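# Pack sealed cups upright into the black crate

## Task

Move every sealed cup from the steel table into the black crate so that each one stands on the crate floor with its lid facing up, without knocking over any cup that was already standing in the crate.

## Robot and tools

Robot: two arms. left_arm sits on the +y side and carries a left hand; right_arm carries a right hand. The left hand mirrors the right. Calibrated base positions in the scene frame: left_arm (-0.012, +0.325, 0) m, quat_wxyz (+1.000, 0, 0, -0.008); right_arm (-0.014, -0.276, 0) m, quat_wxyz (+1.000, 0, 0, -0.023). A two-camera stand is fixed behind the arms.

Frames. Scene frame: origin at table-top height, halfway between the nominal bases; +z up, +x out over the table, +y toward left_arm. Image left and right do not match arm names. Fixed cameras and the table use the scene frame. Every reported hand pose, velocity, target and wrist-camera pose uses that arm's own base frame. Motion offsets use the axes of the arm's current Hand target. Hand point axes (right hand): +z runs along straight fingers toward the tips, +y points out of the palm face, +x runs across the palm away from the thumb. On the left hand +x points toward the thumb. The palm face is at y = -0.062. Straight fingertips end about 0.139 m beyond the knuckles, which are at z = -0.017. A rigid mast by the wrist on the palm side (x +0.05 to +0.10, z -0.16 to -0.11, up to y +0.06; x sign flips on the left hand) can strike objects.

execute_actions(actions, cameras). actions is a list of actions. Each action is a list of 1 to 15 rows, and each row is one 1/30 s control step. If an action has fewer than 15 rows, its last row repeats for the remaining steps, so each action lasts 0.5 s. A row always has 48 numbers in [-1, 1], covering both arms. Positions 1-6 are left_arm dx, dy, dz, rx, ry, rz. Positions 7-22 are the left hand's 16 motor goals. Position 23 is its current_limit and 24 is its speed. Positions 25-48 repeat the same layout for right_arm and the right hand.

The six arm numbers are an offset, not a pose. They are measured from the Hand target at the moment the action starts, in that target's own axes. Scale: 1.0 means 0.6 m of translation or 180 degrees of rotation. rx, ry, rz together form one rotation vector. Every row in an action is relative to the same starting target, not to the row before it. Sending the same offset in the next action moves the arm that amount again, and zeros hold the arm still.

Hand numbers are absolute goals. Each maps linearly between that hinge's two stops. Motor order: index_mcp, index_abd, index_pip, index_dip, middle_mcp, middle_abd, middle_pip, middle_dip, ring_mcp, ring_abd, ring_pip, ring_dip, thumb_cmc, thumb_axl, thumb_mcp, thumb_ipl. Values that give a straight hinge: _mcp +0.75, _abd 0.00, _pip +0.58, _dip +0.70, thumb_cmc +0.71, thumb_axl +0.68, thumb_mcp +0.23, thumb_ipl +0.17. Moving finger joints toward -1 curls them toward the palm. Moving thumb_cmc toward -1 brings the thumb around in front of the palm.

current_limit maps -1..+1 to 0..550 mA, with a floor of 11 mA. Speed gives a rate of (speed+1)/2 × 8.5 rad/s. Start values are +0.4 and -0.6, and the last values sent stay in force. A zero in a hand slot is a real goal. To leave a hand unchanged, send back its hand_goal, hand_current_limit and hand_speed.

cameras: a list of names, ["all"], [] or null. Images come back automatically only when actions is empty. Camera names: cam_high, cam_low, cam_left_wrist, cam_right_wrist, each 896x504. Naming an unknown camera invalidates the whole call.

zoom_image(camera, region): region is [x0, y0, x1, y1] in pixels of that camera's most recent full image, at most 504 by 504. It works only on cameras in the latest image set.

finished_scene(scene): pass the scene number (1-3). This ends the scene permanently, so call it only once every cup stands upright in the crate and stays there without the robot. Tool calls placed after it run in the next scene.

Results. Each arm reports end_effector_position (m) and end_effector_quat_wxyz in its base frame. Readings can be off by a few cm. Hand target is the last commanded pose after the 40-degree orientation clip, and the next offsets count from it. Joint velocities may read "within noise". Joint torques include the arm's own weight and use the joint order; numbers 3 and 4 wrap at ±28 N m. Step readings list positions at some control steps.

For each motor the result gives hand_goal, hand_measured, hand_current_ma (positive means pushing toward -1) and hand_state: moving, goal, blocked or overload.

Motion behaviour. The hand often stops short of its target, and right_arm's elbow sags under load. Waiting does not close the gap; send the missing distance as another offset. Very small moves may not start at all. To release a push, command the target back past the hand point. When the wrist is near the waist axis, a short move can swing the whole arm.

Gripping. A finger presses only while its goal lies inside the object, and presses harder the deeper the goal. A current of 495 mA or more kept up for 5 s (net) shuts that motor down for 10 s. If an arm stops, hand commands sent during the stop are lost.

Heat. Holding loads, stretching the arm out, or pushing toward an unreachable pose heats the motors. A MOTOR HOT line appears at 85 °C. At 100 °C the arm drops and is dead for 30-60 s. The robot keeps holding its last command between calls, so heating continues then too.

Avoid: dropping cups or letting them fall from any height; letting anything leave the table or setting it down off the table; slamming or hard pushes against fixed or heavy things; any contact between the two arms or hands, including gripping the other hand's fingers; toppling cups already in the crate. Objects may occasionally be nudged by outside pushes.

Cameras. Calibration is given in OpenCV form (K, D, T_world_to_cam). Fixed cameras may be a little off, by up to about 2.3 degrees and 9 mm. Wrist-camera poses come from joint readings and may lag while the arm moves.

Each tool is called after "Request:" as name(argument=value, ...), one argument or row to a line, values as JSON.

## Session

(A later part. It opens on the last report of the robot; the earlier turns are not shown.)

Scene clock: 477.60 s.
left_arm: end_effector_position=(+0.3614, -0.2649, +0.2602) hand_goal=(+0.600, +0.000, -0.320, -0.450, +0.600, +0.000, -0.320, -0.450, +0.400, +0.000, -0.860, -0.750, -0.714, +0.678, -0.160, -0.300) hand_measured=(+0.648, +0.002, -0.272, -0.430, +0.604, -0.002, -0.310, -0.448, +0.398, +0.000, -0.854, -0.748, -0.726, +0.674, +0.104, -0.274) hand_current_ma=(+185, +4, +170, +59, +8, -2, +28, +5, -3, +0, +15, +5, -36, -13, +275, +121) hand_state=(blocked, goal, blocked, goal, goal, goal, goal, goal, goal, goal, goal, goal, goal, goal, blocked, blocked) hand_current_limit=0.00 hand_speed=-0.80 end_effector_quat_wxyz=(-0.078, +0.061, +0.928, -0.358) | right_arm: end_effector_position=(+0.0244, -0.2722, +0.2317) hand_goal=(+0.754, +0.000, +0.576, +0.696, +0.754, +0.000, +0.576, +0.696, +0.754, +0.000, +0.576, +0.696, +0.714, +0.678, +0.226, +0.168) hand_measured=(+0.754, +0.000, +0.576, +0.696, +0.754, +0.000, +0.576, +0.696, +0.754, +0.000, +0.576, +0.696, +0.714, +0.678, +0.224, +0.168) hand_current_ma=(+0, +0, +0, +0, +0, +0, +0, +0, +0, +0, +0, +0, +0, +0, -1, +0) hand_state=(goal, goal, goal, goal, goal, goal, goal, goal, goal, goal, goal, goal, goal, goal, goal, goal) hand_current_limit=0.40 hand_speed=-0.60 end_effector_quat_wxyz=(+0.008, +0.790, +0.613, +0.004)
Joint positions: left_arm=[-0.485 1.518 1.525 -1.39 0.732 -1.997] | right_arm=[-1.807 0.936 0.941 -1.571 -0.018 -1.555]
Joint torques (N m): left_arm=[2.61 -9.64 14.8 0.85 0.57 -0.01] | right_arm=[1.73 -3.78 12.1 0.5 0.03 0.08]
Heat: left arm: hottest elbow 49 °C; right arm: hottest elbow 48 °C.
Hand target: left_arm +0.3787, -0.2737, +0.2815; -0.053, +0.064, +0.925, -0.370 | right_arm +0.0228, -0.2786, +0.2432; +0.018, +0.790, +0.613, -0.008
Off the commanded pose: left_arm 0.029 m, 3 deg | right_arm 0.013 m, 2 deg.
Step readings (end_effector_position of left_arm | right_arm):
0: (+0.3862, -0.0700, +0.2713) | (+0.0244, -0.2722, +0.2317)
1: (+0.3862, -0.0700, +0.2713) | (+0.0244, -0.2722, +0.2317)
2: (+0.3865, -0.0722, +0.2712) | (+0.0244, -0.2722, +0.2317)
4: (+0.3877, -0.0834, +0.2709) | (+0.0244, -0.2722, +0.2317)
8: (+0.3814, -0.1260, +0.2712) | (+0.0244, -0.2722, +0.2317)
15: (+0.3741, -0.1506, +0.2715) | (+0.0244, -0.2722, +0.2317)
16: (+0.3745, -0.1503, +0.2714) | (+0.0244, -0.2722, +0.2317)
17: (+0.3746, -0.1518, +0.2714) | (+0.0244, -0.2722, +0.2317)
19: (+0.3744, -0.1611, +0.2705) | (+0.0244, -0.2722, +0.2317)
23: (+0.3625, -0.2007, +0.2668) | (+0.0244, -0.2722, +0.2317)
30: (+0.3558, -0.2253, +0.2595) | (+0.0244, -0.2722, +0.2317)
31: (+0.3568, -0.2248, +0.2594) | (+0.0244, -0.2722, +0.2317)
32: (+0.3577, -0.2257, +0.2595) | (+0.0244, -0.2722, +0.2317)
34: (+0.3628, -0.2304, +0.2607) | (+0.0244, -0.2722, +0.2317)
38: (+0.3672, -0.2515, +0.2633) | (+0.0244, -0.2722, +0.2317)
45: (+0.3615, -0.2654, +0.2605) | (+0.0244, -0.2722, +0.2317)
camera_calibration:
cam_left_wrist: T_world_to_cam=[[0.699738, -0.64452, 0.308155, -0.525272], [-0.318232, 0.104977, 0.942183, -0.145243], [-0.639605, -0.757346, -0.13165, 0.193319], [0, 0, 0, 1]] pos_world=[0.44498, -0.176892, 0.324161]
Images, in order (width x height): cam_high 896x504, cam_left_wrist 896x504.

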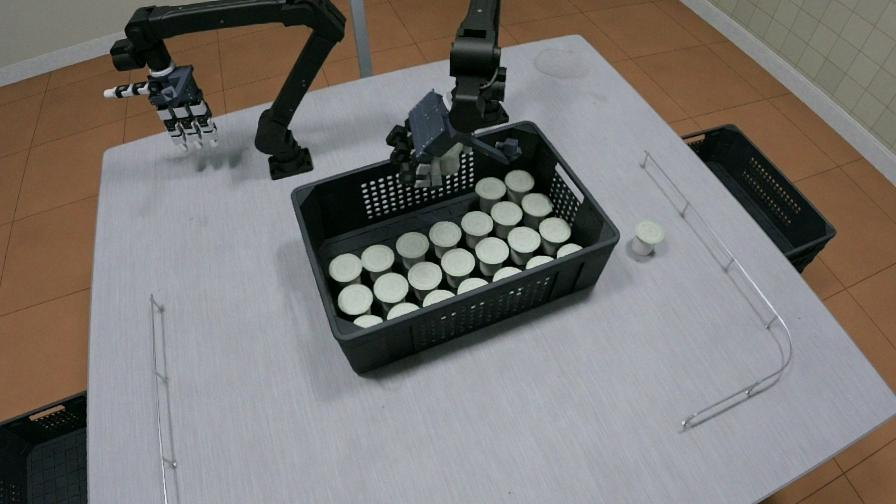

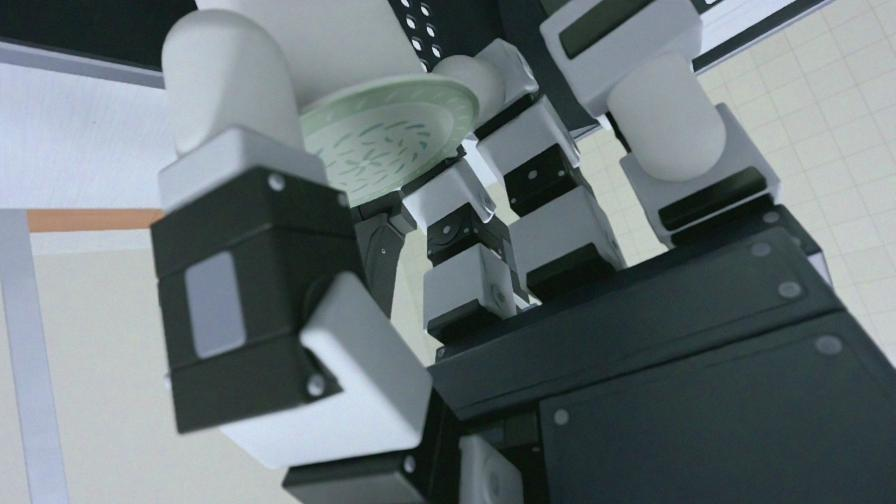

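Request:
execute_actions(
  actions=[
    [[-0.0042,-0.0138,0.0138,0,0,0,0.60,0,-0.32,-0.45,0.60,0,-0.32,-0.45,1.0,0,1.0,1.0,-0.714,0.678,-0.16,-0.30,0,-0.6,0,0,0,0,0,0,0.754,0,0.576,0.696,0.754,0,0.576,0.696,0.754,0,0.576,0.696,0.714,0.678,0.226,0.168,0.4,-0.6]],
    [[0,0.04,0.04,0,0,0,0.60,0,-0.32,-0.45,0.60,0,-0.32,-0.45,1.0,0,1.0,1.0,-0.714,0.678,-0.16,-0.30,0,-0.6,0,0,0,0,0,0,0.754,0,0.576,0.696,0.754,0,0.576,0.696,0.754,0,0.576,0.696,0.714,0.678,0.226,0.168,0.4,-0.6],[0,0.0766,0.0766,0,0,0,0.60,0,-0.32,-0.45,0.60,0,-0.32,-0.45,1.0,0,1.0,1.0,-0.714,0.678,-0.16,-0.30,0,-0.6,0,0,0,0,0,0,0.754,0,0.576,0.696,0.754,0,0.576,0.696,0.754,0,0.576,0.696,0.714,0.678,0.226,0.168,0.4,-0.6]],
  ],
  cameras=["cam_high"],
)

Request:
zoom_image(
  camera="cam_high",
  region=[370, 80, 540, 240],
)

Scene clock: 509.70 s.
left_arm: end_effector_position=(+0.3729, -0.2769, +0.2067) hand_goal=(+0.600, +0.000, -0.320, -0.450, +0.600, +0.000, -0.320, -0.450, +1.000, +0.000, +1.000, +1.000, -0.714, +0.678, -0.160, -0.300) hand_measured=(+0.648, +0.002, -0.272, -0.432, +0.604, -0.002, -0.312, -0.448, +0.986, +0.000, +0.992, +0.996, -0.726, +0.674, +0.104, -0.274) hand_current_ma=(+185, +4, +167, +54, +8, -2, +23, +3, -43, +0, -23, -8, -35, -13, +275, +121) hand_state=(blocked, goal, blocked, goal, goal, goal, goal, goal, goal, goal, goal, goal, goal, goal, blocked, blocked) hand_current_limit=0.00 hand_speed=-0.60 end_effector_quat_wxyz=(-0.063, +0.061, +0.927, -0.363) | right_arm: end_effector_position=(+0.0244, -0.2722, +0.2317) hand_goal=(+0.754, +0.000, +0.576, +0.696, +0.754, +0.000, +0.576, +0.696, +0.754, +0.000, +0.576, +0.696, +0.714, +0.678, +0.226, +0.168) hand_measured=(+0.754, +0.000, +0.576, +0.696, +0.754, +0.000, +0.576, +0.696, +0.754, +0.000, +0.576, +0.696, +0.714, +0.678, +0.224, +0.168) hand_current_ma=(+0, +0, +0, +0, +0, +0, +0, +0, +0, +0, +0, +0, +0, +0, -1, +0) hand_state=(goal, goal, goal, goal, goal, goal, goal, goal, goal, goal, goal, goal, goal, goal, goal, goal) hand_current_limit=0.40 hand_speed=-0.60 end_effector_quat_wxyz=(+0.008, +0.790, +0.613, +0.004)
Joint positions: left_arm=[-0.497 1.543 1.413 -1.204 0.725 -2.026] | right_arm=[-1.807 0.936 0.941 -1.571 -0.018 -1.555]
Joint torques (N m): left_arm=[1.79 -11.28 11 0.96 0.66 0.01] | right_arm=[1.67 -3.78 12.11 0.51 0.03 0.08]
Heat: left arm: hottest elbow 56 °C; right arm: hottest elbow 48 °C.
Hand target: left_arm +0.3762, -0.2838, +0.2160; -0.054, +0.064, +0.925, -0.370 | right_arm +0.0228, -0.2786, +0.2432; +0.018, +0.790, +0.613, -0.008
Off the commanded pose: left_arm 0.012 m, 1 deg | right_arm 0.013 m, 2 deg.
Step readings (end_effector_position of left_arm | right_arm):
0: (+0.3613, -0.2649, +0.2602) | (+0.0244, -0.2722, +0.2317)
1: (+0.3613, -0.2649, +0.2602) | (+0.0244, -0.2722, +0.2317)
2: (+0.3615, -0.2651, +0.2602) | (+0.0244, -0.2722, +0.2317)
4: (+0.3629, -0.2664, +0.2605) | (+0.0244, -0.2722, +0.2317)
8: (+0.3659, -0.2700, +0.2613) | (+0.0244, -0.2722, +0.2317)
15: (+0.3653, -0.2724, +0.2605) | (+0.0244, -0.2722, +0.2317)
16: (+0.3655, -0.2725, +0.2605) | (+0.0244, -0.2722, +0.2317)
17: (+0.3669, -0.2735, +0.2605) | (+0.0244, -0.2722, +0.2317)
19: (+0.3728, -0.2774, +0.2543) | (+0.0244, -0.2722, +0.2317)
23: (+0.3749, -0.2784, +0.2290) | (+0.0244, -0.2722, +0.2317)
30: (+0.3713, -0.2760, +0.2067) | (+0.0244, -0.2722, +0.2317)
Images, in order (width x height): cam_high 896x504.

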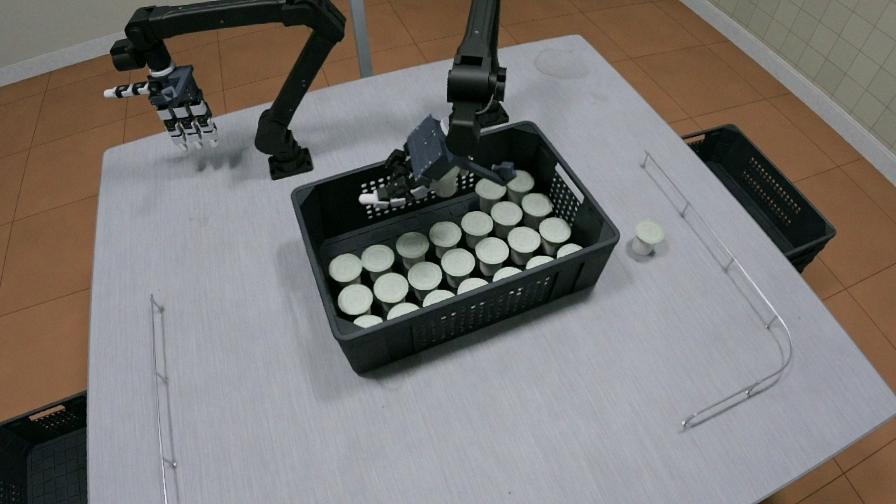

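Scaled by 2.965 from the camera's 896x504 image, which has a finer 1280x720 frame.

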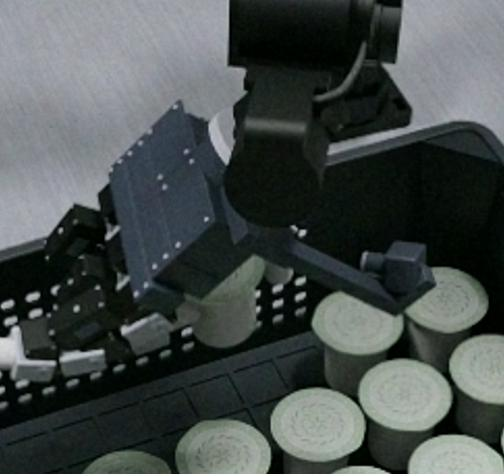

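Request:
execute_actions(
  actions=[
    [[0.055,-0.0156,0.0156,0,0,0,0.60,0,-0.32,-0.45,0.60,0,-0.32,-0.45,1.0,0,1.0,1.0,-0.714,0.678,-0.16,-0.30,0,-0.6,0,0,0,0,0,0,0.754,0,0.576,0.696,0.754,0,0.576,0.696,0.754,0,0.576,0.696,0.714,0.678,0.226,0.168,0.4,-0.6],[0.055,-0.0156,0.0156,0,0,0,0.60,0,-0.32,-0.45,0.60,0,-0.32,-0.45,1.0,0,1.0,1.0,-0.714,0.678,-0.16,-0.30,0,-0.6,0,0,0,0,0,0,0.754,0,0.576,0.696,0.754,0,0.576,0.696,0.754,0,0.576,0.696,0.714,0.678,0.226,0.168,0.4,-0.6],[0.055,0.0435,0.0745,0,0,0,0.60,0,-0.32,-0.45,0.60,0,-0.32,-0.45,1.0,0,1.0,1.0,-0.714,0.678,-0.16,-0.30,0,-0.6,0,0,0,0,0,0,0.754,0,0.576,0.696,0.754,0,0.576,0.696,0.754,0,0.576,0.696,0.714,0.678,0.226,0.168,0.4,-0.6]],
  ],
  cameras=["cam_high","cam_left_wrist"],
)

Request:
zoom_image(
  camera="cam_high",
  region=[370, 80, 540, 240],
)

Scene clock: 532.67 s.
left_arm: end_effector_position=(+0.3381, -0.2849, +0.1537) hand_goal=(+0.600, +0.000, -0.320, -0.450, +0.600, +0.000, -0.320, -0.450, +1.000, +0.000, +1.000, +1.000, -0.714, +0.678, -0.160, -0.300) hand_measured=(+0.648, -0.002, -0.276, -0.432, +0.602, -0.002, -0.312, -0.448, +0.986, +0.000, +0.992, +0.996, -0.726, +0.674, +0.104, -0.274) hand_current_ma=(+185, -2, +157, +52, +7, -2, +21, +3, -43, +0, -20, -8, -31, -13, +275, +121) hand_state=(blocked, goal, blocked, goal, goal, goal, goal, goal, goal, goal, goal, goal, goal, goal, blocked, blocked) hand_current_limit=0.00 hand_speed=-0.60 end_effector_quat_wxyz=(-0.070, +0.067, +0.928, -0.360) | right_arm: end_effector_position=(+0.0244, -0.2722, +0.2317) hand_goal=(+0.754, +0.000, +0.576, +0.696, +0.754, +0.000, +0.576, +0.696, +0.754, +0.000, +0.576, +0.696, +0.714, +0.678, +0.226, +0.168) hand_measured=(+0.754, +0.000, +0.576, +0.696, +0.754, +0.000, +0.576, +0.696, +0.754, +0.000, +0.576, +0.696, +0.714, +0.678, +0.224, +0.168) hand_current_ma=(+0, +0, +0, +0, +0, +0, +0, +0, +0, +0, +0, +0, +0, +0, -1, +0) hand_state=(goal, goal, goal, goal, goal, goal, goal, goal, goal, goal, goal, goal, goal, goal, goal, goal) hand_current_limit=0.40 hand_speed=-0.60 end_effector_quat_wxyz=(+0.008, +0.790, +0.613, +0.004)
Joint positions: left_arm=[-0.55 1.507 1.229 -1.034 0.714 -2.074] | right_arm=[-1.807 0.936 0.941 -1.571 -0.018 -1.555]
Joint torques (N m): left_arm=[2.02 -11.75 9.99 1.09 0.72 0] | right_arm=[1.67 -3.78 12.1 0.49 0.03 0.07]
Heat: left arm: hottest elbow 54 °C; right arm: hottest elbow 48 °C.
Hand target: left_arm +0.3392, -0.2903, +0.1677; -0.053, +0.065, +0.925, -0.370 | right_arm +0.0228, -0.2786, +0.2432; +0.018, +0.790, +0.613, -0.008
Off the commanded pose: left_arm 0.015 m, 2 deg | right_arm 0.013 m, 2 deg.
joint sent to its limit (left arm) — joint 6 (wrist roll), lower limit. The joint targets still meet the commanded pose.
Step readings (end_effector_position of left_arm | right_arm):
0: (+0.3729, -0.2769, +0.2067) | (+0.0244, -0.2722, +0.2317)
1: (+0.3729, -0.2772, +0.2068) | (+0.0244, -0.2722, +0.2317)
2: (+0.3721, -0.2776, +0.2055) | (+0.0244, -0.2722, +0.2317)
4: (+0.3685, -0.2795, +0.1993) | (+0.0244, -0.2722, +0.2317)
8: (+0.3469, -0.2819, +0.1724) | (+0.0244, -0.2722, +0.2317)
15: (+0.3371, -0.2840, +0.1536) | (+0.0244, -0.2722, +0.2317)
camera_calibration:
cam_left_wrist: T_world_to_cam=[[0.690444, -0.645801, 0.325925, -0.48891], [-0.336288, 0.112361, 0.935032, -0.0409323], [-0.640467, -0.755192, -0.139596, 0.151417], [0, 0, 0, 1]] pos_world=[0.420778, -0.196791, 0.218759]
Images, in order (width x height): cam_high 896x504, cam_left_wrist 896x504.

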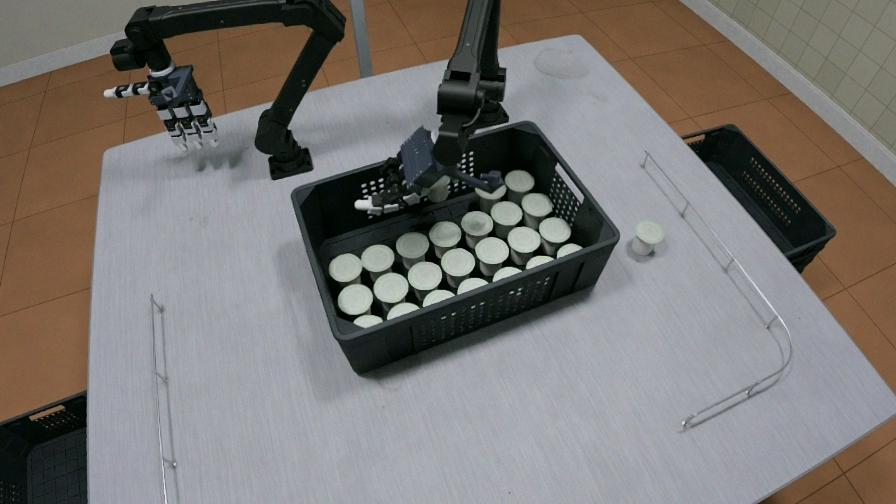

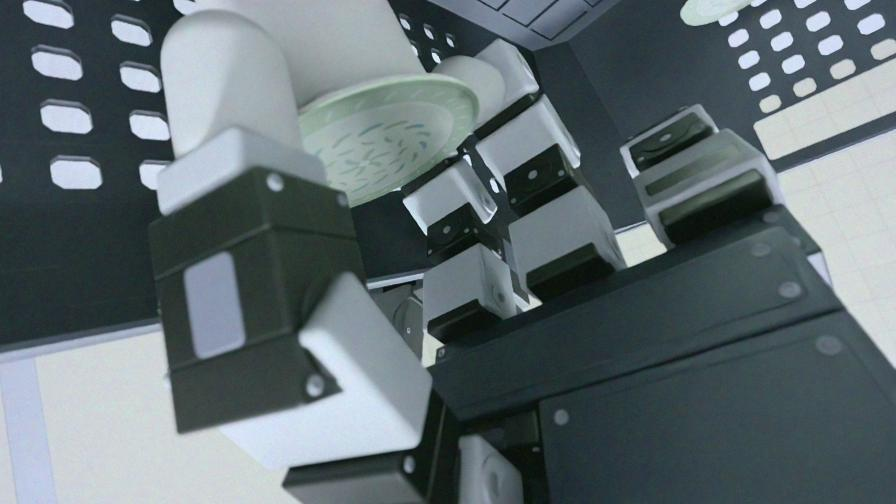

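Scaled by 2.965 from the camera's 896x504 image, which has a finer 1280x720 frame.

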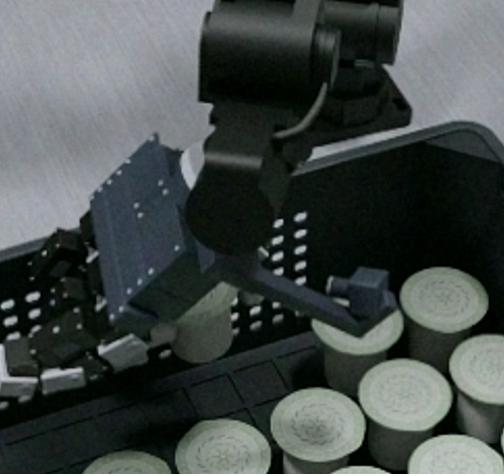

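Request:
execute_actions(
  actions=[
    [[0,0.03,0.03,0,0,0,0.60,0,-0.32,-0.45,0.60,0,-0.32,-0.45,1.0,0,1.0,1.0,-0.714,0.678,-0.16,-0.30,0,-0.6,0,0,0,0,0,0,0.754,0,0.576,0.696,0.754,0,0.576,0.696,0.754,0,0.576,0.696,0.714,0.678,0.226,0.168,0.4,-0.6],[0,0.0589,0.0589,0,0,0,0.60,0,-0.32,-0.45,0.60,0,-0.32,-0.45,1.0,0,1.0,1.0,-0.714,0.678,-0.16,-0.30,0,-0.6,0,0,0,0,0,0,0.754,0,0.576,0.696,0.754,0,0.576,0.696,0.754,0,0.576,0.696,0.714,0.678,0.226,0.168,0.4,-0.6]],
    [[0,0.015,0.015,0,0,0,0.60,0,-0.32,-0.45,0.60,0,-0.32,-0.45,1.0,0,1.0,1.0,-0.714,0.678,-0.16,-0.30,0,-0.6,0,0,0,0,0,0,0.754,0,0.576,0.696,0.754,0,0.576,0.696,0.754,0,0.576,0.696,0.714,0.678,0.226,0.168,0.4,-0.6],[0,0.0295,0.0295,0,0,0,0.60,0,-0.32,-0.45,0.60,0,-0.32,-0.45,1.0,0,1.0,1.0,-0.714,0.678,-0.16,-0.30,0,-0.6,0,0,0,0,0,0,0.754,0,0.576,0.696,0.754,0,0.576,0.696,0.754,0,0.576,0.696,0.714,0.678,0.226,0.168,0.4,-0.6]],
  ],
  cameras=["cam_high","cam_left_wrist"],
)

Request:
zoom_image(
  camera="cam_high",
  region=[370, 80, 540, 240],
)

Scene clock: 564.57 s.
left_arm: end_effector_position=(+0.3361, -0.2834, +0.0935) hand_goal=(+0.600, +0.000, -0.320, -0.450, +0.600, +0.000, -0.320, -0.450, +1.000, +0.000, +1.000, +1.000, -0.714, +0.678, -0.160, -0.300) hand_measured=(+0.648, -0.006, -0.276, -0.434, +0.602, -0.002, -0.312, -0.448, +0.986, +0.000, +0.992, +0.996, -0.724, +0.674, +0.104, -0.274) hand_current_ma=(+185, -15, +157, +50, +7, -2, +20, +3, -43, +0, -20, -8, -29, -13, +275, +121) hand_state=(blocked, goal, blocked, goal, goal, goal, goal, goal, goal, goal, goal, goal, goal, goal, blocked, blocked) hand_current_limit=0.00 hand_speed=-0.60 end_effector_quat_wxyz=(-0.054, +0.072, +0.925, -0.368) | right_arm: end_effector_position=(+0.0244, -0.2722, +0.2317) hand_goal=(+0.754, +0.000, +0.576, +0.696, +0.754, +0.000, +0.576, +0.696, +0.754, +0.000, +0.576, +0.696, +0.714, +0.678, +0.226, +0.168) hand_measured=(+0.754, +0.000, +0.576, +0.696, +0.754, +0.000, +0.576, +0.696, +0.754, +0.000, +0.576, +0.696, +0.714, +0.678, +0.224, +0.168) hand_current_ma=(+0, +0, +0, +0, +0, +0, +0, +0, +0, +0, +0, +0, +0, +0, -1, +0) hand_state=(goal, goal, goal, goal, goal, goal, goal, goal, goal, goal, goal, goal, goal, goal, goal, goal) hand_current_limit=0.40 hand_speed=-0.60 end_effector_quat_wxyz=(+0.008, +0.790, +0.613, +0.004)
Joint positions: left_arm=[-0.55 1.534 1.09 -0.829 0.713 -2.076] | right_arm=[-1.807 0.936 0.941 -1.571 -0.018 -1.555]
Joint torques (N m): left_arm=[1.67 -9.29 9.25 1.02 0.73 0.02] | right_arm=[1.67 -3.78 12.12 0.5 0.03 0.07]
Heat: left arm: hottest elbow 50 °C; right arm: hottest elbow 48 °C.
Hand target: left_arm +0.3357, -0.2881, +0.0926; -0.053, +0.065, +0.925, -0.370 | right_arm +0.0228, -0.2786, +0.2432; +0.018, +0.790, +0.613, -0.008
Off the commanded pose: left_arm 0.005 m, 1 deg | right_arm 0.013 m, 2 deg.
joint sent to its limit (left arm) — joint 6 (wrist roll), lower limit. The joint targets still meet the commanded pose.
Step readings (end_effector_position of left_arm | right_arm):
0: (+0.3380, -0.2849, +0.1537) | (+0.0244, -0.2722, +0.2317)
1: (+0.3379, -0.2849, +0.1534) | (+0.0244, -0.2722, +0.2317)
2: (+0.3382, -0.2851, +0.1518) | (+0.0244, -0.2722, +0.2317)
4: (+0.3397, -0.2863, +0.1448) | (+0.0244, -0.2722, +0.2317)
8: (+0.3347, -0.2827, +0.1235) | (+0.0244, -0.2722, +0.2317)
15: (+0.3356, -0.2828, +0.1173) | (+0.0244, -0.2722, +0.2317)
16: (+0.3357, -0.2829, +0.1172) | (+0.0244, -0.2722, +0.2317)
17: (+0.3357, -0.2830, +0.1163) | (+0.0244, -0.2722, +0.2317)
19: (+0.3364, -0.2838, +0.1130) | (+0.0244, -0.2722, +0.2317)
23: (+0.3356, -0.2831, +0.1008) | (+0.0244, -0.2722, +0.2317)
30: (+0.3361, -0.2833, +0.0935) | (+0.0244, -0.2722, +0.2317)
camera_calibration:
cam_left_wrist: T_world_to_cam=[[0.680241, -0.637897, 0.361054, -0.464651], [-0.367202, 0.129742, 0.921048, 0.0311692], [-0.634378, -0.759114, -0.145982, 0.140371], [0, 0, 0, 1]] pos_world=[0.416568, -0.193886, 0.159547]
Images, in order (width x height): cam_high 896x504, cam_left_wrist 896x504.

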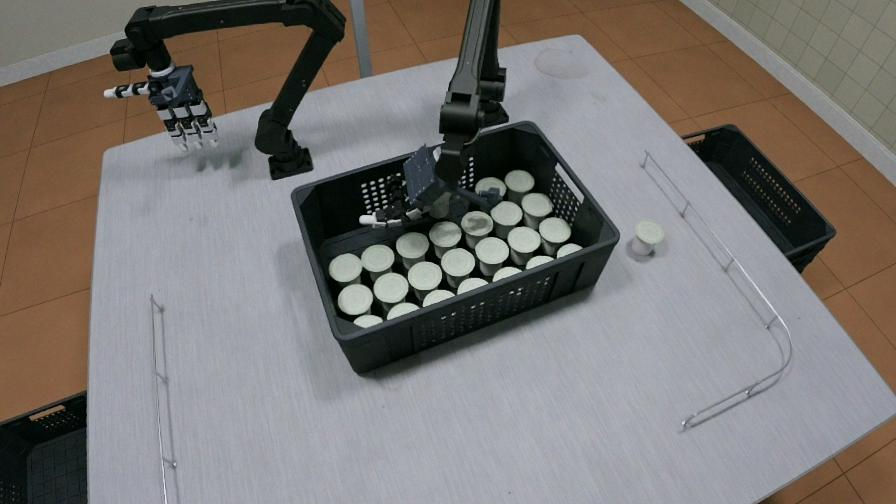

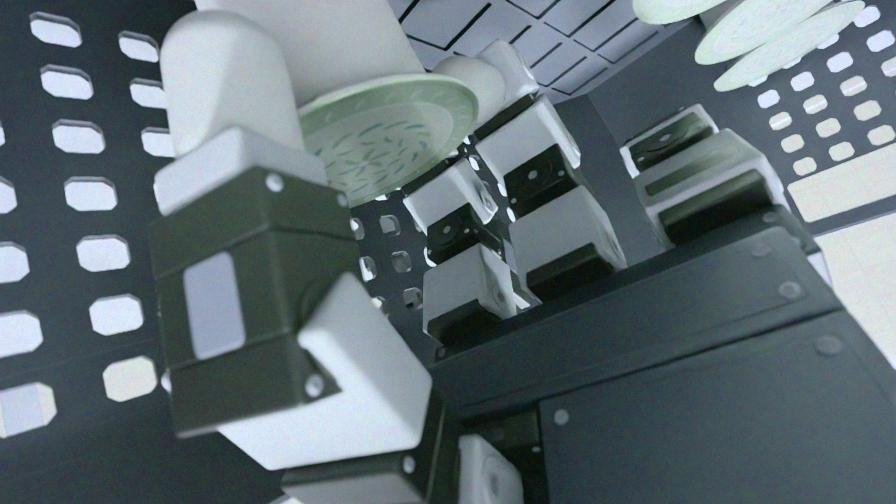

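Scaled by 2.965 from the camera's 896x504 image, which has a finer 1280x720 frame.

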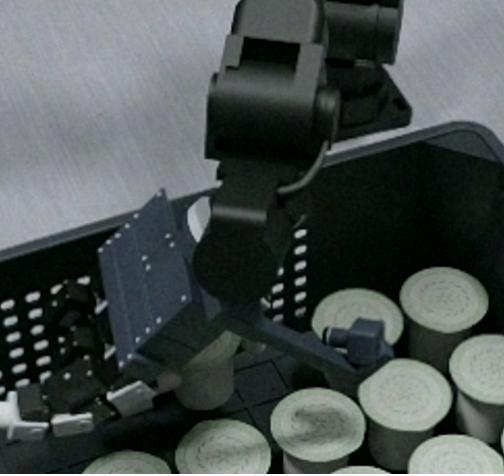

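Request:
execute_actions(
  actions=[
    [[0,0.0141,0.0141,0,0,0,0.60,0,-0.32,-0.45,0.60,0,-0.32,-0.45,1.0,0,1.0,1.0,-0.714,0.678,-0.16,-0.30,0,-0.6,0,0,0,0,0,0,0.754,0,0.576,0.696,0.754,0,0.576,0.696,0.754,0,0.576,0.696,0.714,0.678,0.226,0.168,0.4,-0.6]],
    [[0,0.0094,0.0094,0,0,0,0.60,0,-0.32,-0.45,0.60,0,-0.32,-0.45,1.0,0,1.0,1.0,-0.714,0.678,-0.16,-0.30,0,-0.6,0,0,0,0,0,0,0.754,0,0.576,0.696,0.754,0,0.576,0.696,0.754,0,0.576,0.696,0.714,0.678,0.226,0.168,0.4,-0.6]],
  ],
)

Request:
execute_actions(
  actions=[
    [[0,0.0071,0.0071,0,0,0,0.60,0,-0.32,-0.45,0.60,0,-0.32,-0.45,1.0,0,1.0,1.0,-0.714,0.678,-0.16,-0.30,0,-0.6,0,0,0,0,0,0,0.754,0,0.576,0.696,0.754,0,0.576,0.696,0.754,0,0.576,0.696,0.714,0.678,0.226,0.168,0.4,-0.6]],
  ],
)

Scene clock: 576.73 s.
left_arm: end_effector_position=(+0.3368, -0.2838, +0.0762) hand_goal=(+0.600, +0.000, -0.320, -0.450, +0.600, +0.000, -0.320, -0.450, +1.000, +0.000, +1.000, +1.000, -0.714, +0.678, -0.160, -0.300) hand_measured=(+0.648, -0.006, -0.276, -0.434, +0.602, -0.002, -0.312, -0.448, +0.986, +0.000, +0.992, +0.996, -0.724, +0.674, +0.104, -0.274) hand_current_ma=(+185, -11, +157, +50, +7, -2, +20, +3, -43, +0, -20, -8, -29, -13, +275, +121) hand_state=(blocked, goal, blocked, goal, goal, goal, goal, goal, goal, goal, goal, goal, goal, goal, blocked, blocked) hand_current_limit=0.00 hand_speed=-0.60 end_effector_quat_wxyz=(-0.050, +0.074, +0.925, -0.370) | right_arm: end_effector_position=(+0.0244, -0.2722, +0.2317) hand_goal=(+0.754, +0.000, +0.576, +0.696, +0.754, +0.000, +0.576, +0.696, +0.754, +0.000, +0.576, +0.696, +0.714, +0.678, +0.226, +0.168) hand_measured=(+0.754, +0.000, +0.576, +0.696, +0.754, +0.000, +0.576, +0.696, +0.754, +0.000, +0.576, +0.696, +0.714, +0.678, +0.224, +0.168) hand_current_ma=(+0, +0, +0, +0, +0, +0, +0, +0, +0, +0, +0, +0, +0, +0, -1, +0) hand_state=(goal, goal, goal, goal, goal, goal, goal, goal, goal, goal, goal, goal, goal, goal, goal, goal) hand_current_limit=0.40 hand_speed=-0.60 end_effector_quat_wxyz=(+0.008, +0.790, +0.613, +0.004)
Joint positions: left_arm=[-0.55 1.552 1.06 -0.773 0.713 -2.076] | right_arm=[-1.807 0.936 0.941 -1.571 -0.018 -1.555]
Joint torques (N m): left_arm=[1.96 -9.17 8.87 1.05 0.69 0.01] | right_arm=[1.67 -3.78 12.11 0.51 0.03 0.07]
Heat: left arm: hottest elbow 49 °C; right arm: hottest elbow 48 °C.
Hand target: left_arm +0.3348, -0.2876, +0.0728; -0.053, +0.065, +0.925, -0.370 | right_arm +0.0228, -0.2786, +0.2432; +0.018, +0.790, +0.613, -0.008
Off the commanded pose: left_arm 0.006 m, 1 deg | right_arm 0.013 m, 2 deg.
joint sent to its limit (left arm) — joint 6 (wrist roll), lower limit. The joint targets still meet the commanded pose.
Step readings (end_effector_position of left_arm | right_arm):
0: (+0.3361, -0.2834, +0.0935) | (+0.0244, -0.2722, +0.2317)
1: (+0.3362, -0.2834, +0.0935) | (+0.0244, -0.2722, +0.2317)
2: (+0.3362, -0.2834, +0.0929) | (+0.0244, -0.2722, +0.2317)
4: (+0.3364, -0.2835, +0.0911) | (+0.0244, -0.2722, +0.2317)
8: (+0.3364, -0.2836, +0.0860) | (+0.0244, -0.2722, +0.2317)
15: (+0.3366, -0.2837, +0.0835) | (+0.0244, -0.2722, +0.2317)
16: (+0.3365, -0.2836, +0.0834) | (+0.0244, -0.2722, +0.2317)
17: (+0.3365, -0.2836, +0.0830) | (+0.0244, -0.2722, +0.2317)
19: (+0.3367, -0.2837, +0.0817) | (+0.0244, -0.2722, +0.2317)
23: (+0.3367, -0.2837, +0.0781) | (+0.0244, -0.2722, +0.2317)
30: (+0.3368, -0.2838, +0.0762) | (+0.0244, -0.2722, +0.2317)

Scene clock: 577.43 s.
left_arm: end_effector_position=(+0.3369, -0.2838, +0.0707) hand_goal=(+0.600, +0.000, -0.320, -0.450, +0.600, +0.000, -0.320, -0.450, +1.000, +0.000, +1.000, +1.000, -0.714, +0.678, -0.160, -0.300) hand_measured=(+0.648, -0.006, -0.276, -0.434, +0.602, -0.002, -0.312, -0.448, +0.986, +0.000, +0.992, +0.996, -0.724, +0.674, +0.104, -0.274) hand_current_ma=(+185, -11, +157, +50, +7, -2, +20, +3, -43, +0, -20, -8, -29, -13, +275, +121) hand_state=(blocked, goal, blocked, goal, goal, goal, goal, goal, goal, goal, goal, goal, goal, goal, blocked, blocked) hand_current_limit=0.00 hand_speed=-0.60 end_effector_quat_wxyz=(-0.049, +0.074, +0.925, -0.370) | right_arm: end_effector_position=(+0.0244, -0.2722, +0.2317) hand_goal=(+0.754, +0.000, +0.576, +0.696, +0.754, +0.000, +0.576, +0.696, +0.754, +0.000, +0.576, +0.696, +0.714, +0.678, +0.226, +0.168) hand_measured=(+0.754, +0.000, +0.576, +0.696, +0.754, +0.000, +0.576, +0.696, +0.754, +0.000, +0.576, +0.696, +0.714, +0.678, +0.224, +0.168) hand_current_ma=(+0, +0, +0, +0, +0, +0, +0, +0, +0, +0, +0, +0, +0, +0, -1, +0) hand_state=(goal, goal, goal, goal, goal, goal, goal, goal, goal, goal, goal, goal, goal, goal, goal, goal) hand_current_limit=0.40 hand_speed=-0.60 end_effector_quat_wxyz=(+0.008, +0.790, +0.613, +0.004)
Joint positions: left_arm=[-0.55 1.559 1.051 -0.755 0.713 -2.076] | right_arm=[-1.807 0.936 0.941 -1.571 -0.018 -1.555]
Joint torques (N m): left_arm=[1.55 -9.23 8.73 0.91 0.72 0.03] | right_arm=[1.67 -3.84 12.11 0.5 0.03 0.08]
Heat: left arm: hottest elbow 49 °C; right arm: hottest elbow 48 °C.
Hand target: left_arm +0.3345, -0.2874, +0.0667; -0.053, +0.065, +0.925, -0.370 | right_arm +0.0228, -0.2786, +0.2432; +0.018, +0.790, +0.613, -0.008
Off the commanded pose: left_arm 0.006 m, 1 deg | right_arm 0.013 m, 2 deg.
joint sent to its limit (left arm) — joint 6 (wrist roll), lower limit. The joint targets still meet the commanded pose.
Step readings (end_effector_position of left_arm | right_arm):
0: (+0.3368, -0.2838, +0.0762) | (+0.0244, -0.2722, +0.2317)
1: (+0.3368, -0.2838, +0.0762) | (+0.0244, -0.2722, +0.2317)
2: (+0.3368, -0.2838, +0.0759) | (+0.0244, -0.2722, +0.2317)
4: (+0.3367, -0.2837, +0.0748) | (+0.0244, -0.2722, +0.2317)
8: (+0.3368, -0.2838, +0.0720) | (+0.0244, -0.2722, +0.2317)
15: (+0.3369, -0.2838, +0.0707) | (+0.0244, -0.2722, +0.2317)

Request:
execute_actions(
  actions=[
    [[0,0.0065,0.0065,0,0,0,0.60,0,-0.32,-0.45,0.60,0,-0.32,-0.45,1.0,0,1.0,1.0,-0.714,0.678,-0.16,-0.30,0,-0.6,0,0,0,0,0,0,0.754,0,0.576,0.696,0.754,0,0.576,0.696,0.754,0,0.576,0.696,0.714,0.678,0.226,0.168,0.4,-0.6]],
  ],
)

Request:
execute_actions(
  actions=[
    [[0,0.0055,0.0055,0,0,0,0.60,0,-0.32,-0.45,0.60,0,-0.32,-0.45,1.0,0,1.0,1.0,-0.714,0.678,-0.16,-0.30,0,-0.6,0,0,0,0,0,0,0.754,0,0.576,0.696,0.754,0,0.576,0.696,0.754,0,0.576,0.696,0.714,0.678,0.226,0.168,0.4,-0.6]],
  ],
  cameras=["cam_high","cam_left_wrist"],
)

Request:
zoom_image(
  camera="cam_high",
  region=[370, 80, 540, 240],
)

Scene clock: 585.53 s.
left_arm: end_effector_position=(+0.3370, -0.2839, +0.0656) hand_goal=(+0.600, +0.000, -0.320, -0.450, +0.600, +0.000, -0.320, -0.450, +1.000, +0.000, +1.000, +1.000, -0.714, +0.678, -0.160, -0.300) hand_measured=(+0.648, -0.006, -0.276, -0.434, +0.602, -0.002, -0.312, -0.448, +0.986, +0.000, +0.992, +0.996, -0.724, +0.674, +0.104, -0.274) hand_current_ma=(+185, -11, +157, +50, +7, -2, +20, +3, -43, +0, -20, -8, -29, -13, +275, +121) hand_state=(blocked, goal, blocked, goal, goal, goal, goal, goal, goal, goal, goal, goal, goal, goal, blocked, blocked) hand_current_limit=0.00 hand_speed=-0.60 end_effector_quat_wxyz=(-0.049, +0.074, +0.925, -0.371) | right_arm: end_effector_position=(+0.0244, -0.2722, +0.2317) hand_goal=(+0.754, +0.000, +0.576, +0.696, +0.754, +0.000, +0.576, +0.696, +0.754, +0.000, +0.576, +0.696, +0.714, +0.678, +0.226, +0.168) hand_measured=(+0.754, +0.000, +0.576, +0.696, +0.754, +0.000, +0.576, +0.696, +0.754, +0.000, +0.576, +0.696, +0.714, +0.678, +0.224, +0.168) hand_current_ma=(+0, +0, +0, +0, +0, +0, +0, +0, +0, +0, +0, +0, +0, +0, -1, +0) hand_state=(goal, goal, goal, goal, goal, goal, goal, goal, goal, goal, goal, goal, goal, goal, goal, goal) hand_current_limit=0.40 hand_speed=-0.60 end_effector_quat_wxyz=(+0.008, +0.790, +0.613, +0.004)
Joint positions: left_arm=[-0.55 1.565 1.043 -0.74 0.713 -2.076] | right_arm=[-1.807 0.936 0.941 -1.571 -0.018 -1.555]
Joint torques (N m): left_arm=[1.67 -9.29 8.59 0.94 0.71 0.01] | right_arm=[1.67 -3.78 12.1 0.5 0.04 0.08]
Heat: left arm: hottest elbow 47 °C; right arm: hottest elbow 48 °C.
Hand target: left_arm +0.3341, -0.2872, +0.0612; -0.053, +0.065, +0.925, -0.370 | right_arm +0.0228, -0.2786, +0.2432; +0.018, +0.790, +0.613, -0.008
Off the commanded pose: left_arm 0.006 m, 1 deg | right_arm 0.013 m, 2 deg.
joint sent to its limit (left arm) — joint 6 (wrist roll), lower limit. The joint targets still meet the commanded pose.
Step readings (end_effector_position of left_arm | right_arm):
0: (+0.3369, -0.2838, +0.0707) | (+0.0244, -0.2722, +0.2317)
1: (+0.3369, -0.2838, +0.0707) | (+0.0244, -0.2722, +0.2317)
2: (+0.3368, -0.2838, +0.0703) | (+0.0244, -0.2722, +0.2317)
4: (+0.3369, -0.2839, +0.0694) | (+0.0244, -0.2722, +0.2317)
8: (+0.3370, -0.2839, +0.0668) | (+0.0244, -0.2722, +0.2317)
15: (+0.3370, -0.2839, +0.0656) | (+0.0244, -0.2722, +0.2317)

Scene clock: 586.23 s.
left_arm: end_effector_position=(+0.3369, -0.2839, +0.0638) hand_goal=(+0.600, +0.000, -0.320, -0.450, +0.600, +0.000, -0.320, -0.450, +1.000, +0.000, +1.000, +1.000, -0.714, +0.678, -0.160, -0.300) hand_measured=(+0.648, -0.004, -0.276, -0.436, +0.602, -0.002, -0.316, -0.450, +0.986, +0.000, +0.992, +0.996, -0.724, +0.674, +0.104, -0.274) hand_current_ma=(+185, -10, +151, +41, +6, -2, +10, +2, -43, +0, -20, -8, -29, -13, +275, +121) hand_state=(blocked, goal, blocked, goal, goal, goal, goal, goal, goal, goal, goal, goal, goal, goal, blocked, blocked) hand_current_limit=0.00 hand_speed=-0.60 end_effector_quat_wxyz=(-0.048, +0.074, +0.924, -0.371) | right_arm: end_effector_position=(+0.0244, -0.2722, +0.2317) hand_goal=(+0.754, +0.000, +0.576, +0.696, +0.754, +0.000, +0.576, +0.696, +0.754, +0.000, +0.576, +0.696, +0.714, +0.678, +0.226, +0.168) hand_measured=(+0.754, +0.000, +0.576, +0.696, +0.754, +0.000, +0.576, +0.696, +0.754, +0.000, +0.576, +0.696, +0.714, +0.678, +0.224, +0.168) hand_current_ma=(+0, +0, +0, +0, +0, +0, +0, +0, +0, +0, +0, +0, +0, +0, -1, +0) hand_state=(goal, goal, goal, goal, goal, goal, goal, goal, goal, goal, goal, goal, goal, goal, goal, goal) hand_current_limit=0.40 hand_speed=-0.60 end_effector_quat_wxyz=(+0.008, +0.790, +0.613, +0.004)
Joint positions: left_arm=[-0.55 1.566 1.039 -0.732 0.713 -2.078] | right_arm=[-1.807 0.936 0.941 -1.571 -0.018 -1.555]
Joint torques (N m): left_arm=[1.73 -8.88 8.49 1.13 0.7 0.03] | right_arm=[1.73 -3.84 12.1 0.51 0.03 0.08]
Heat: left arm: hottest elbow 47 °C; right arm: hottest elbow 48 °C.
Hand target: left_arm +0.3340, -0.2871, +0.0565; -0.053, +0.065, +0.925, -0.370 | right_arm +0.0228, -0.2786, +0.2432; +0.018, +0.790, +0.613, -0.008
Off the commanded pose: left_arm 0.008 m, 1 deg | right_arm 0.013 m, 2 deg.
joint sent to its limit (left arm) — joint 6 (wrist roll), lower limit. The joint targets still meet the commanded pose.
Step readings (end_effector_position of left_arm | right_arm):
0: (+0.3370, -0.2839, +0.0656) | (+0.0244, -0.2722, +0.2317)
1: (+0.3371, -0.2839, +0.0656) | (+0.0244, -0.2722, +0.2317)
2: (+0.3371, -0.2839, +0.0653) | (+0.0244, -0.2722, +0.2317)
4: (+0.3371, -0.2840, +0.0646) | (+0.0244, -0.2722, +0.2317)
8: (+0.3369, -0.2839, +0.0640) | (+0.0244, -0.2722, +0.2317)
15: (+0.3369, -0.2839, +0.0638) | (+0.0244, -0.2722, +0.2317)
camera_calibration:
cam_left_wrist: T_world_to_cam=[[0.677632, -0.634225, 0.372254, -0.453559], [-0.376743, 0.135334, 0.916378, 0.0638655], [-0.631569, -0.761212, -0.147233, 0.134677], [0, 0, 0, 1]] pos_world=[0.416464, -0.193784, 0.130143]
Images, in order (width x height): cam_high 896x504, cam_left_wrist 896x504.

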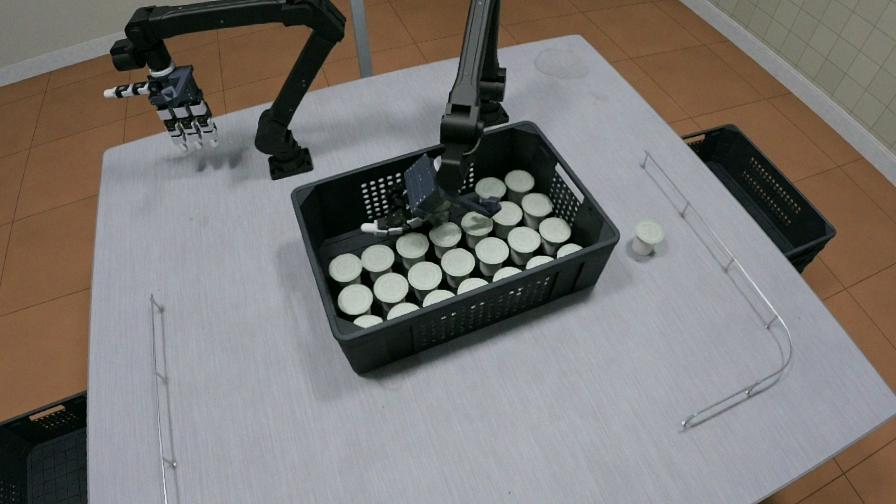

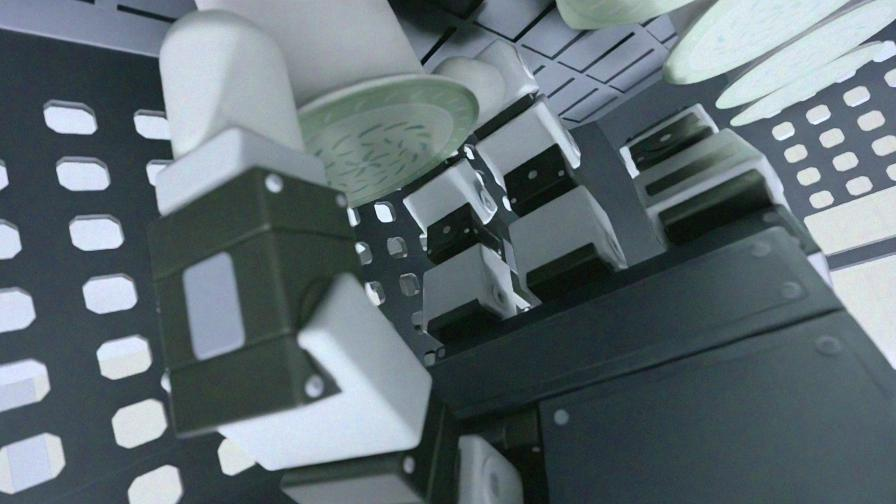

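Scaled by 2.965 from the camera's 896x504 image, which has a finer 1280x720 frame.

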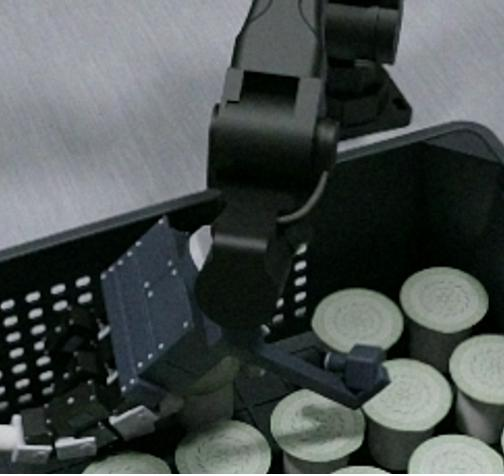

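Request:
execute_actions(
  actions=[
    [[0,0,0,0,0,0,0.66,0,-0.28,-0.43,0.66,0,-0.28,-0.43,1.0,0,1.0,1.0,-0.714,0.678,-0.07,-0.27,0,-0.8,0,0,0,0,0,0,0.754,0,0.576,0.696,0.754,0,0.576,0.696,0.754,0,0.576,0.696,0.714,0.678,0.226,0.168,0.4,-0.6]],
    [[0,0,0,0,0,0,0.73,0,-0.26,-0.42,0.73,0,-0.26,-0.42,1.0,0,1.0,1.0,-0.714,0.678,-0.02,-0.24,0,-0.8,0,0,0,0,0,0,0.754,0,0.576,0.696,0.754,0,0.576,0.696,0.754,0,0.576,0.696,0.714,0.678,0.226,0.168,0.4,-0.6]],
    [[0,0,0,0,0,0,0.85,0,-0.24,-0.40,0.85,0,-0.24,-0.40,1.0,0,1.0,1.0,-0.714,0.678,0.06,-0.22,0.2,-0.8,0,0,0,0,0,0,0.754,0,0.576,0.696,0.754,0,0.576,0.696,0.754,0,0.576,0.696,0.714,0.678,0.226,0.168,0.4,-0.6]],
  ],
  cameras=["cam_left_wrist"],
)

Scene clock: 600.27 s.
left_arm: end_effector_position=(+0.3383, -0.2840, +0.0629) hand_goal=(+0.850, +0.000, -0.240, -0.400, +0.850, +0.000, -0.240, -0.400, +1.000, +0.000, +1.000, +1.000, -0.714, +0.678, +0.060, -0.220) hand_measured=(+0.800, -0.016, -0.254, -0.402, +0.836, -0.002, -0.242, -0.402, +0.986, +0.000, +0.992, +0.996, -0.716, +0.676, +0.058, -0.220) hand_current_ma=(-195, -37, -43, -5, -42, -2, -4, -5, -43, +0, -20, -8, -5, -5, -3, +0) hand_state=(blocked, goal, goal, goal, goal, goal, goal, goal, goal, goal, goal, goal, goal, goal, goal, goal) hand_current_limit=0.20 hand_speed=-0.80 end_effector_quat_wxyz=(-0.046, +0.073, +0.925, -0.370) | right_arm: end_effector_position=(+0.0244, -0.2722, +0.2317) hand_goal=(+0.754, +0.000, +0.576, +0.696, +0.754, +0.000, +0.576, +0.696, +0.754, +0.000, +0.576, +0.696, +0.714, +0.678, +0.226, +0.168) hand_measured=(+0.754, +0.000, +0.576, +0.696, +0.754, +0.000, +0.576, +0.696, +0.754, +0.000, +0.576, +0.696, +0.714, +0.678, +0.224, +0.168) hand_current_ma=(+0, +0, +0, +0, +0, +0, +0, +0, +0, +0, +0, +0, +0, +0, -1, +0) hand_state=(goal, goal, goal, goal, goal, goal, goal, goal, goal, goal, goal, goal, goal, goal, goal, goal) hand_current_limit=0.40 hand_speed=-0.60 end_effector_quat_wxyz=(+0.008, +0.790, +0.613, +0.004)
Joint positions: left_arm=[-0.55 1.568 1.039 -0.726 0.709 -2.08] | right_arm=[-1.807 0.936 0.941 -1.571 -0.018 -1.555]
Joint torques (N m): left_arm=[1.96 -9.05 8.39 0.96 0.95 0.07] | right_arm=[1.67 -3.78 12.1 0.5 0.03 0.07]
Heat: left arm: hottest elbow 46 °C; right arm: hottest elbow 48 °C.
Hand target: left_arm +0.3339, -0.2871, +0.0566; -0.053, +0.065, +0.925, -0.370 | right_arm +0.0228, -0.2786, +0.2432; +0.018, +0.790, +0.613, -0.008
Off the commanded pose: left_arm 0.008 m, 1 deg | right_arm 0.013 m, 2 deg.
joint sent to its limit (left arm) — joint 6 (wrist roll), lower limit. The joint targets still meet the commanded pose.
Step readings (end_effector_position of left_arm | right_arm):
0: (+0.3369, -0.2839, +0.0638) | (+0.0244, -0.2722, +0.2317)
1: (+0.3369, -0.2839, +0.0638) | (+0.0244, -0.2722, +0.2317)
2: (+0.3368, -0.2839, +0.0639) | (+0.0244, -0.2722, +0.2317)
4: (+0.3368, -0.2839, +0.0639) | (+0.0244, -0.2722, +0.2317)
8: (+0.3367, -0.2839, +0.0639) | (+0.0244, -0.2722, +0.2317)
15: (+0.3367, -0.2839, +0.0639) | (+0.0244, -0.2722, +0.2317)
16: (+0.3367, -0.2839, +0.0639) | (+0.0244, -0.2722, +0.2317)
17: (+0.3368, -0.2838, +0.0638) | (+0.0244, -0.2722, +0.2317)
19: (+0.3370, -0.2838, +0.0638) | (+0.0244, -0.2722, +0.2317)
23: (+0.3374, -0.2840, +0.0638) | (+0.0244, -0.2722, +0.2317)
30: (+0.3374, -0.2840, +0.0638) | (+0.0244, -0.2722, +0.2317)
31: (+0.3374, -0.2840, +0.0638) | (+0.0244, -0.2722, +0.2317)
32: (+0.3375, -0.2840, +0.0638) | (+0.0244, -0.2722, +0.2317)
34: (+0.3378, -0.2839, +0.0634) | (+0.0244, -0.2722, +0.2317)
38: (+0.3383, -0.2840, +0.0629) | (+0.0244, -0.2722, +0.2317)
45: (+0.3383, -0.2840, +0.0629) | (+0.0244, -0.2722, +0.2317)
camera_calibration:
cam_left_wrist: T_world_to_cam=[[0.677485, -0.633277, 0.374131, -0.454047], [-0.381251, 0.132649, 0.914906, 0.0662501], [-0.629017, -0.762473, -0.15157, 0.134485], [0, 0, 0, 1]] pos_world=[0.417462, -0.193784, 0.129645]
Images, in order (width x height): cam_left_wrist 896x504.

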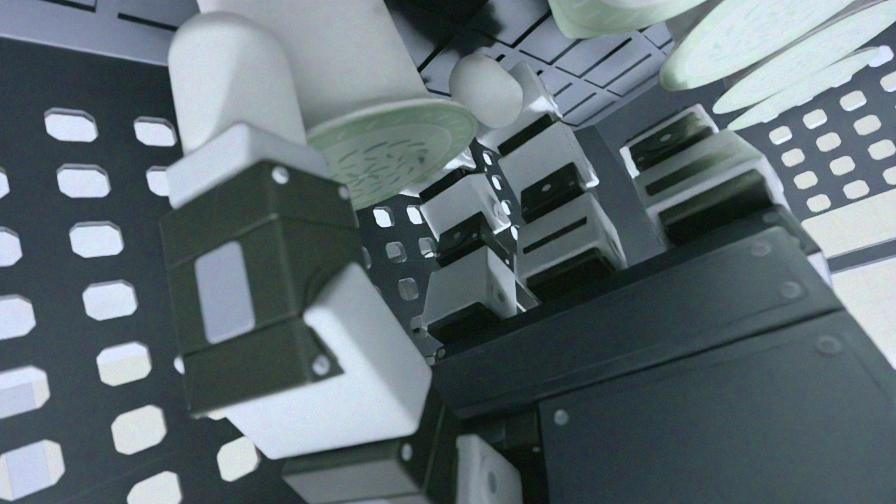

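Request:
execute_actions(
  actions=[
    [[0,0,0,0,0,0,0.93,0,-0.226,-0.39,0.93,0,-0.226,-0.39,1.0,0,1.0,1.0,-0.714,0.678,0.11,-0.21,0.2,-0.8,0,0,0,0,0,0,0.754,0,0.576,0.696,0.754,0,0.576,0.696,0.754,0,0.576,0.696,0.714,0.678,0.226,0.168,0.4,-0.6]],
  ],
  cameras=["cam_left_wrist"],
)

Scene clock: 632.03 s.
left_arm: end_effector_position=(+0.3390, -0.2838, +0.0626) hand_goal=(+0.930, +0.000, -0.226, -0.390, +0.930, +0.000, -0.226, -0.390, +1.000, +0.000, +1.000, +1.000, -0.714, +0.678, +0.110, -0.210) hand_measured=(+0.872, -0.020, -0.246, -0.392, +0.916, -0.002, -0.228, -0.392, +0.986, +0.000, +0.992, +0.996, -0.716, +0.676, +0.108, -0.210) hand_current_ma=(-233, -50, -64, -6, -46, -2, -5, -5, -43, +0, -20, -8, -4, -5, -3, +0) hand_state=(blocked, goal, blocked, goal, goal, goal, goal, goal, goal, goal, goal, goal, goal, goal, goal, goal) hand_current_limit=0.20 hand_speed=-0.80 end_effector_quat_wxyz=(-0.045, +0.073, +0.925, -0.369) | right_arm: end_effector_position=(+0.0244, -0.2722, +0.2317) hand_goal=(+0.754, +0.000, +0.576, +0.696, +0.754, +0.000, +0.576, +0.696, +0.754, +0.000, +0.576, +0.696, +0.714, +0.678, +0.226, +0.168) hand_measured=(+0.754, +0.000, +0.576, +0.696, +0.754, +0.000, +0.576, +0.696, +0.754, +0.000, +0.576, +0.696, +0.714, +0.678, +0.224, +0.168) hand_current_ma=(+0, +0, +0, +0, +0, +0, +0, +0, +0, +0, +0, +0, +0, +0, -1, +0) hand_state=(goal, goal, goal, goal, goal, goal, goal, goal, goal, goal, goal, goal, goal, goal, goal, goal) hand_current_limit=0.40 hand_speed=-0.60 end_effector_quat_wxyz=(+0.008, +0.790, +0.613, +0.004)
Joint positions: left_arm=[-0.55 1.568 1.039 -0.725 0.706 -2.08] | right_arm=[-1.807 0.936 0.941 -1.571 -0.018 -1.555]
Joint torques (N m): left_arm=[1.85 -9.35 8.51 0.84 1.04 0.07] | right_arm=[1.67 -3.78 12.1 0.51 0.03 0.07]
Heat: left arm: hottest elbow 44 °C; right arm: hottest elbow 49 °C.
Hand target: left_arm +0.3339, -0.2870, +0.0565; -0.053, +0.064, +0.925, -0.370 | right_arm +0.0228, -0.2786, +0.2432; +0.018, +0.790, +0.613, -0.008
Off the commanded pose: left_arm 0.009 m, 1 deg | right_arm 0.013 m, 2 deg.
joint sent to its limit (left arm) — joint 6 (wrist roll), lower limit. The joint targets still meet the commanded pose.
Step readings (end_effector_position of left_arm | right_arm):
0: (+0.3383, -0.2840, +0.0629) | (+0.0244, -0.2722, +0.2317)
1: (+0.3384, -0.2840, +0.0629) | (+0.0244, -0.2722, +0.2317)
2: (+0.3385, -0.2838, +0.0628) | (+0.0244, -0.2722, +0.2317)
4: (+0.3387, -0.2837, +0.0626) | (+0.0244, -0.2722, +0.2317)
8: (+0.3390, -0.2838, +0.0626) | (+0.0244, -0.2722, +0.2317)
15: (+0.3390, -0.2838, +0.0626) | (+0.0244, -0.2722, +0.2317)
camera_calibration:
cam_left_wrist: T_world_to_cam=[[0.677152, -0.633349, 0.374611, -0.454162], [-0.383646, 0.130553, 0.914206, 0.0669434], [-0.627918, -0.762774, -0.154578, 0.134637], [0, 0, 0, 1]] pos_world=[0.41776, -0.193685, 0.129746]
Images, in order (width x height): cam_left_wrist 896x504.

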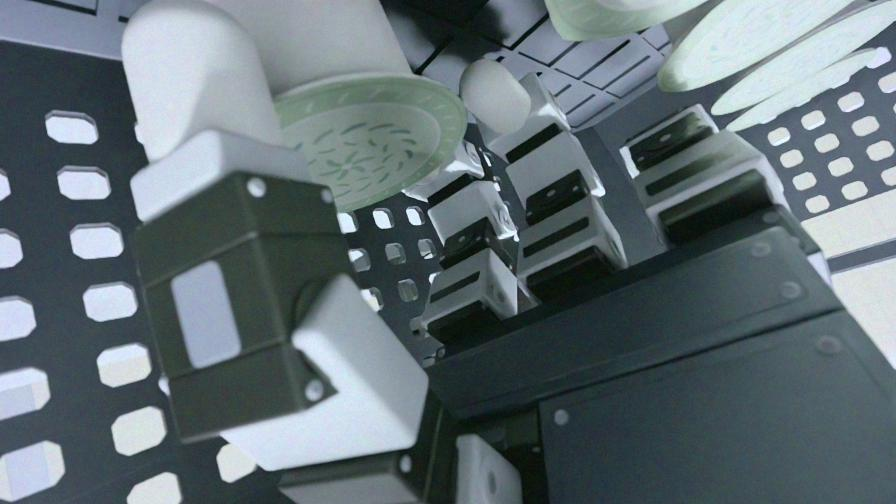

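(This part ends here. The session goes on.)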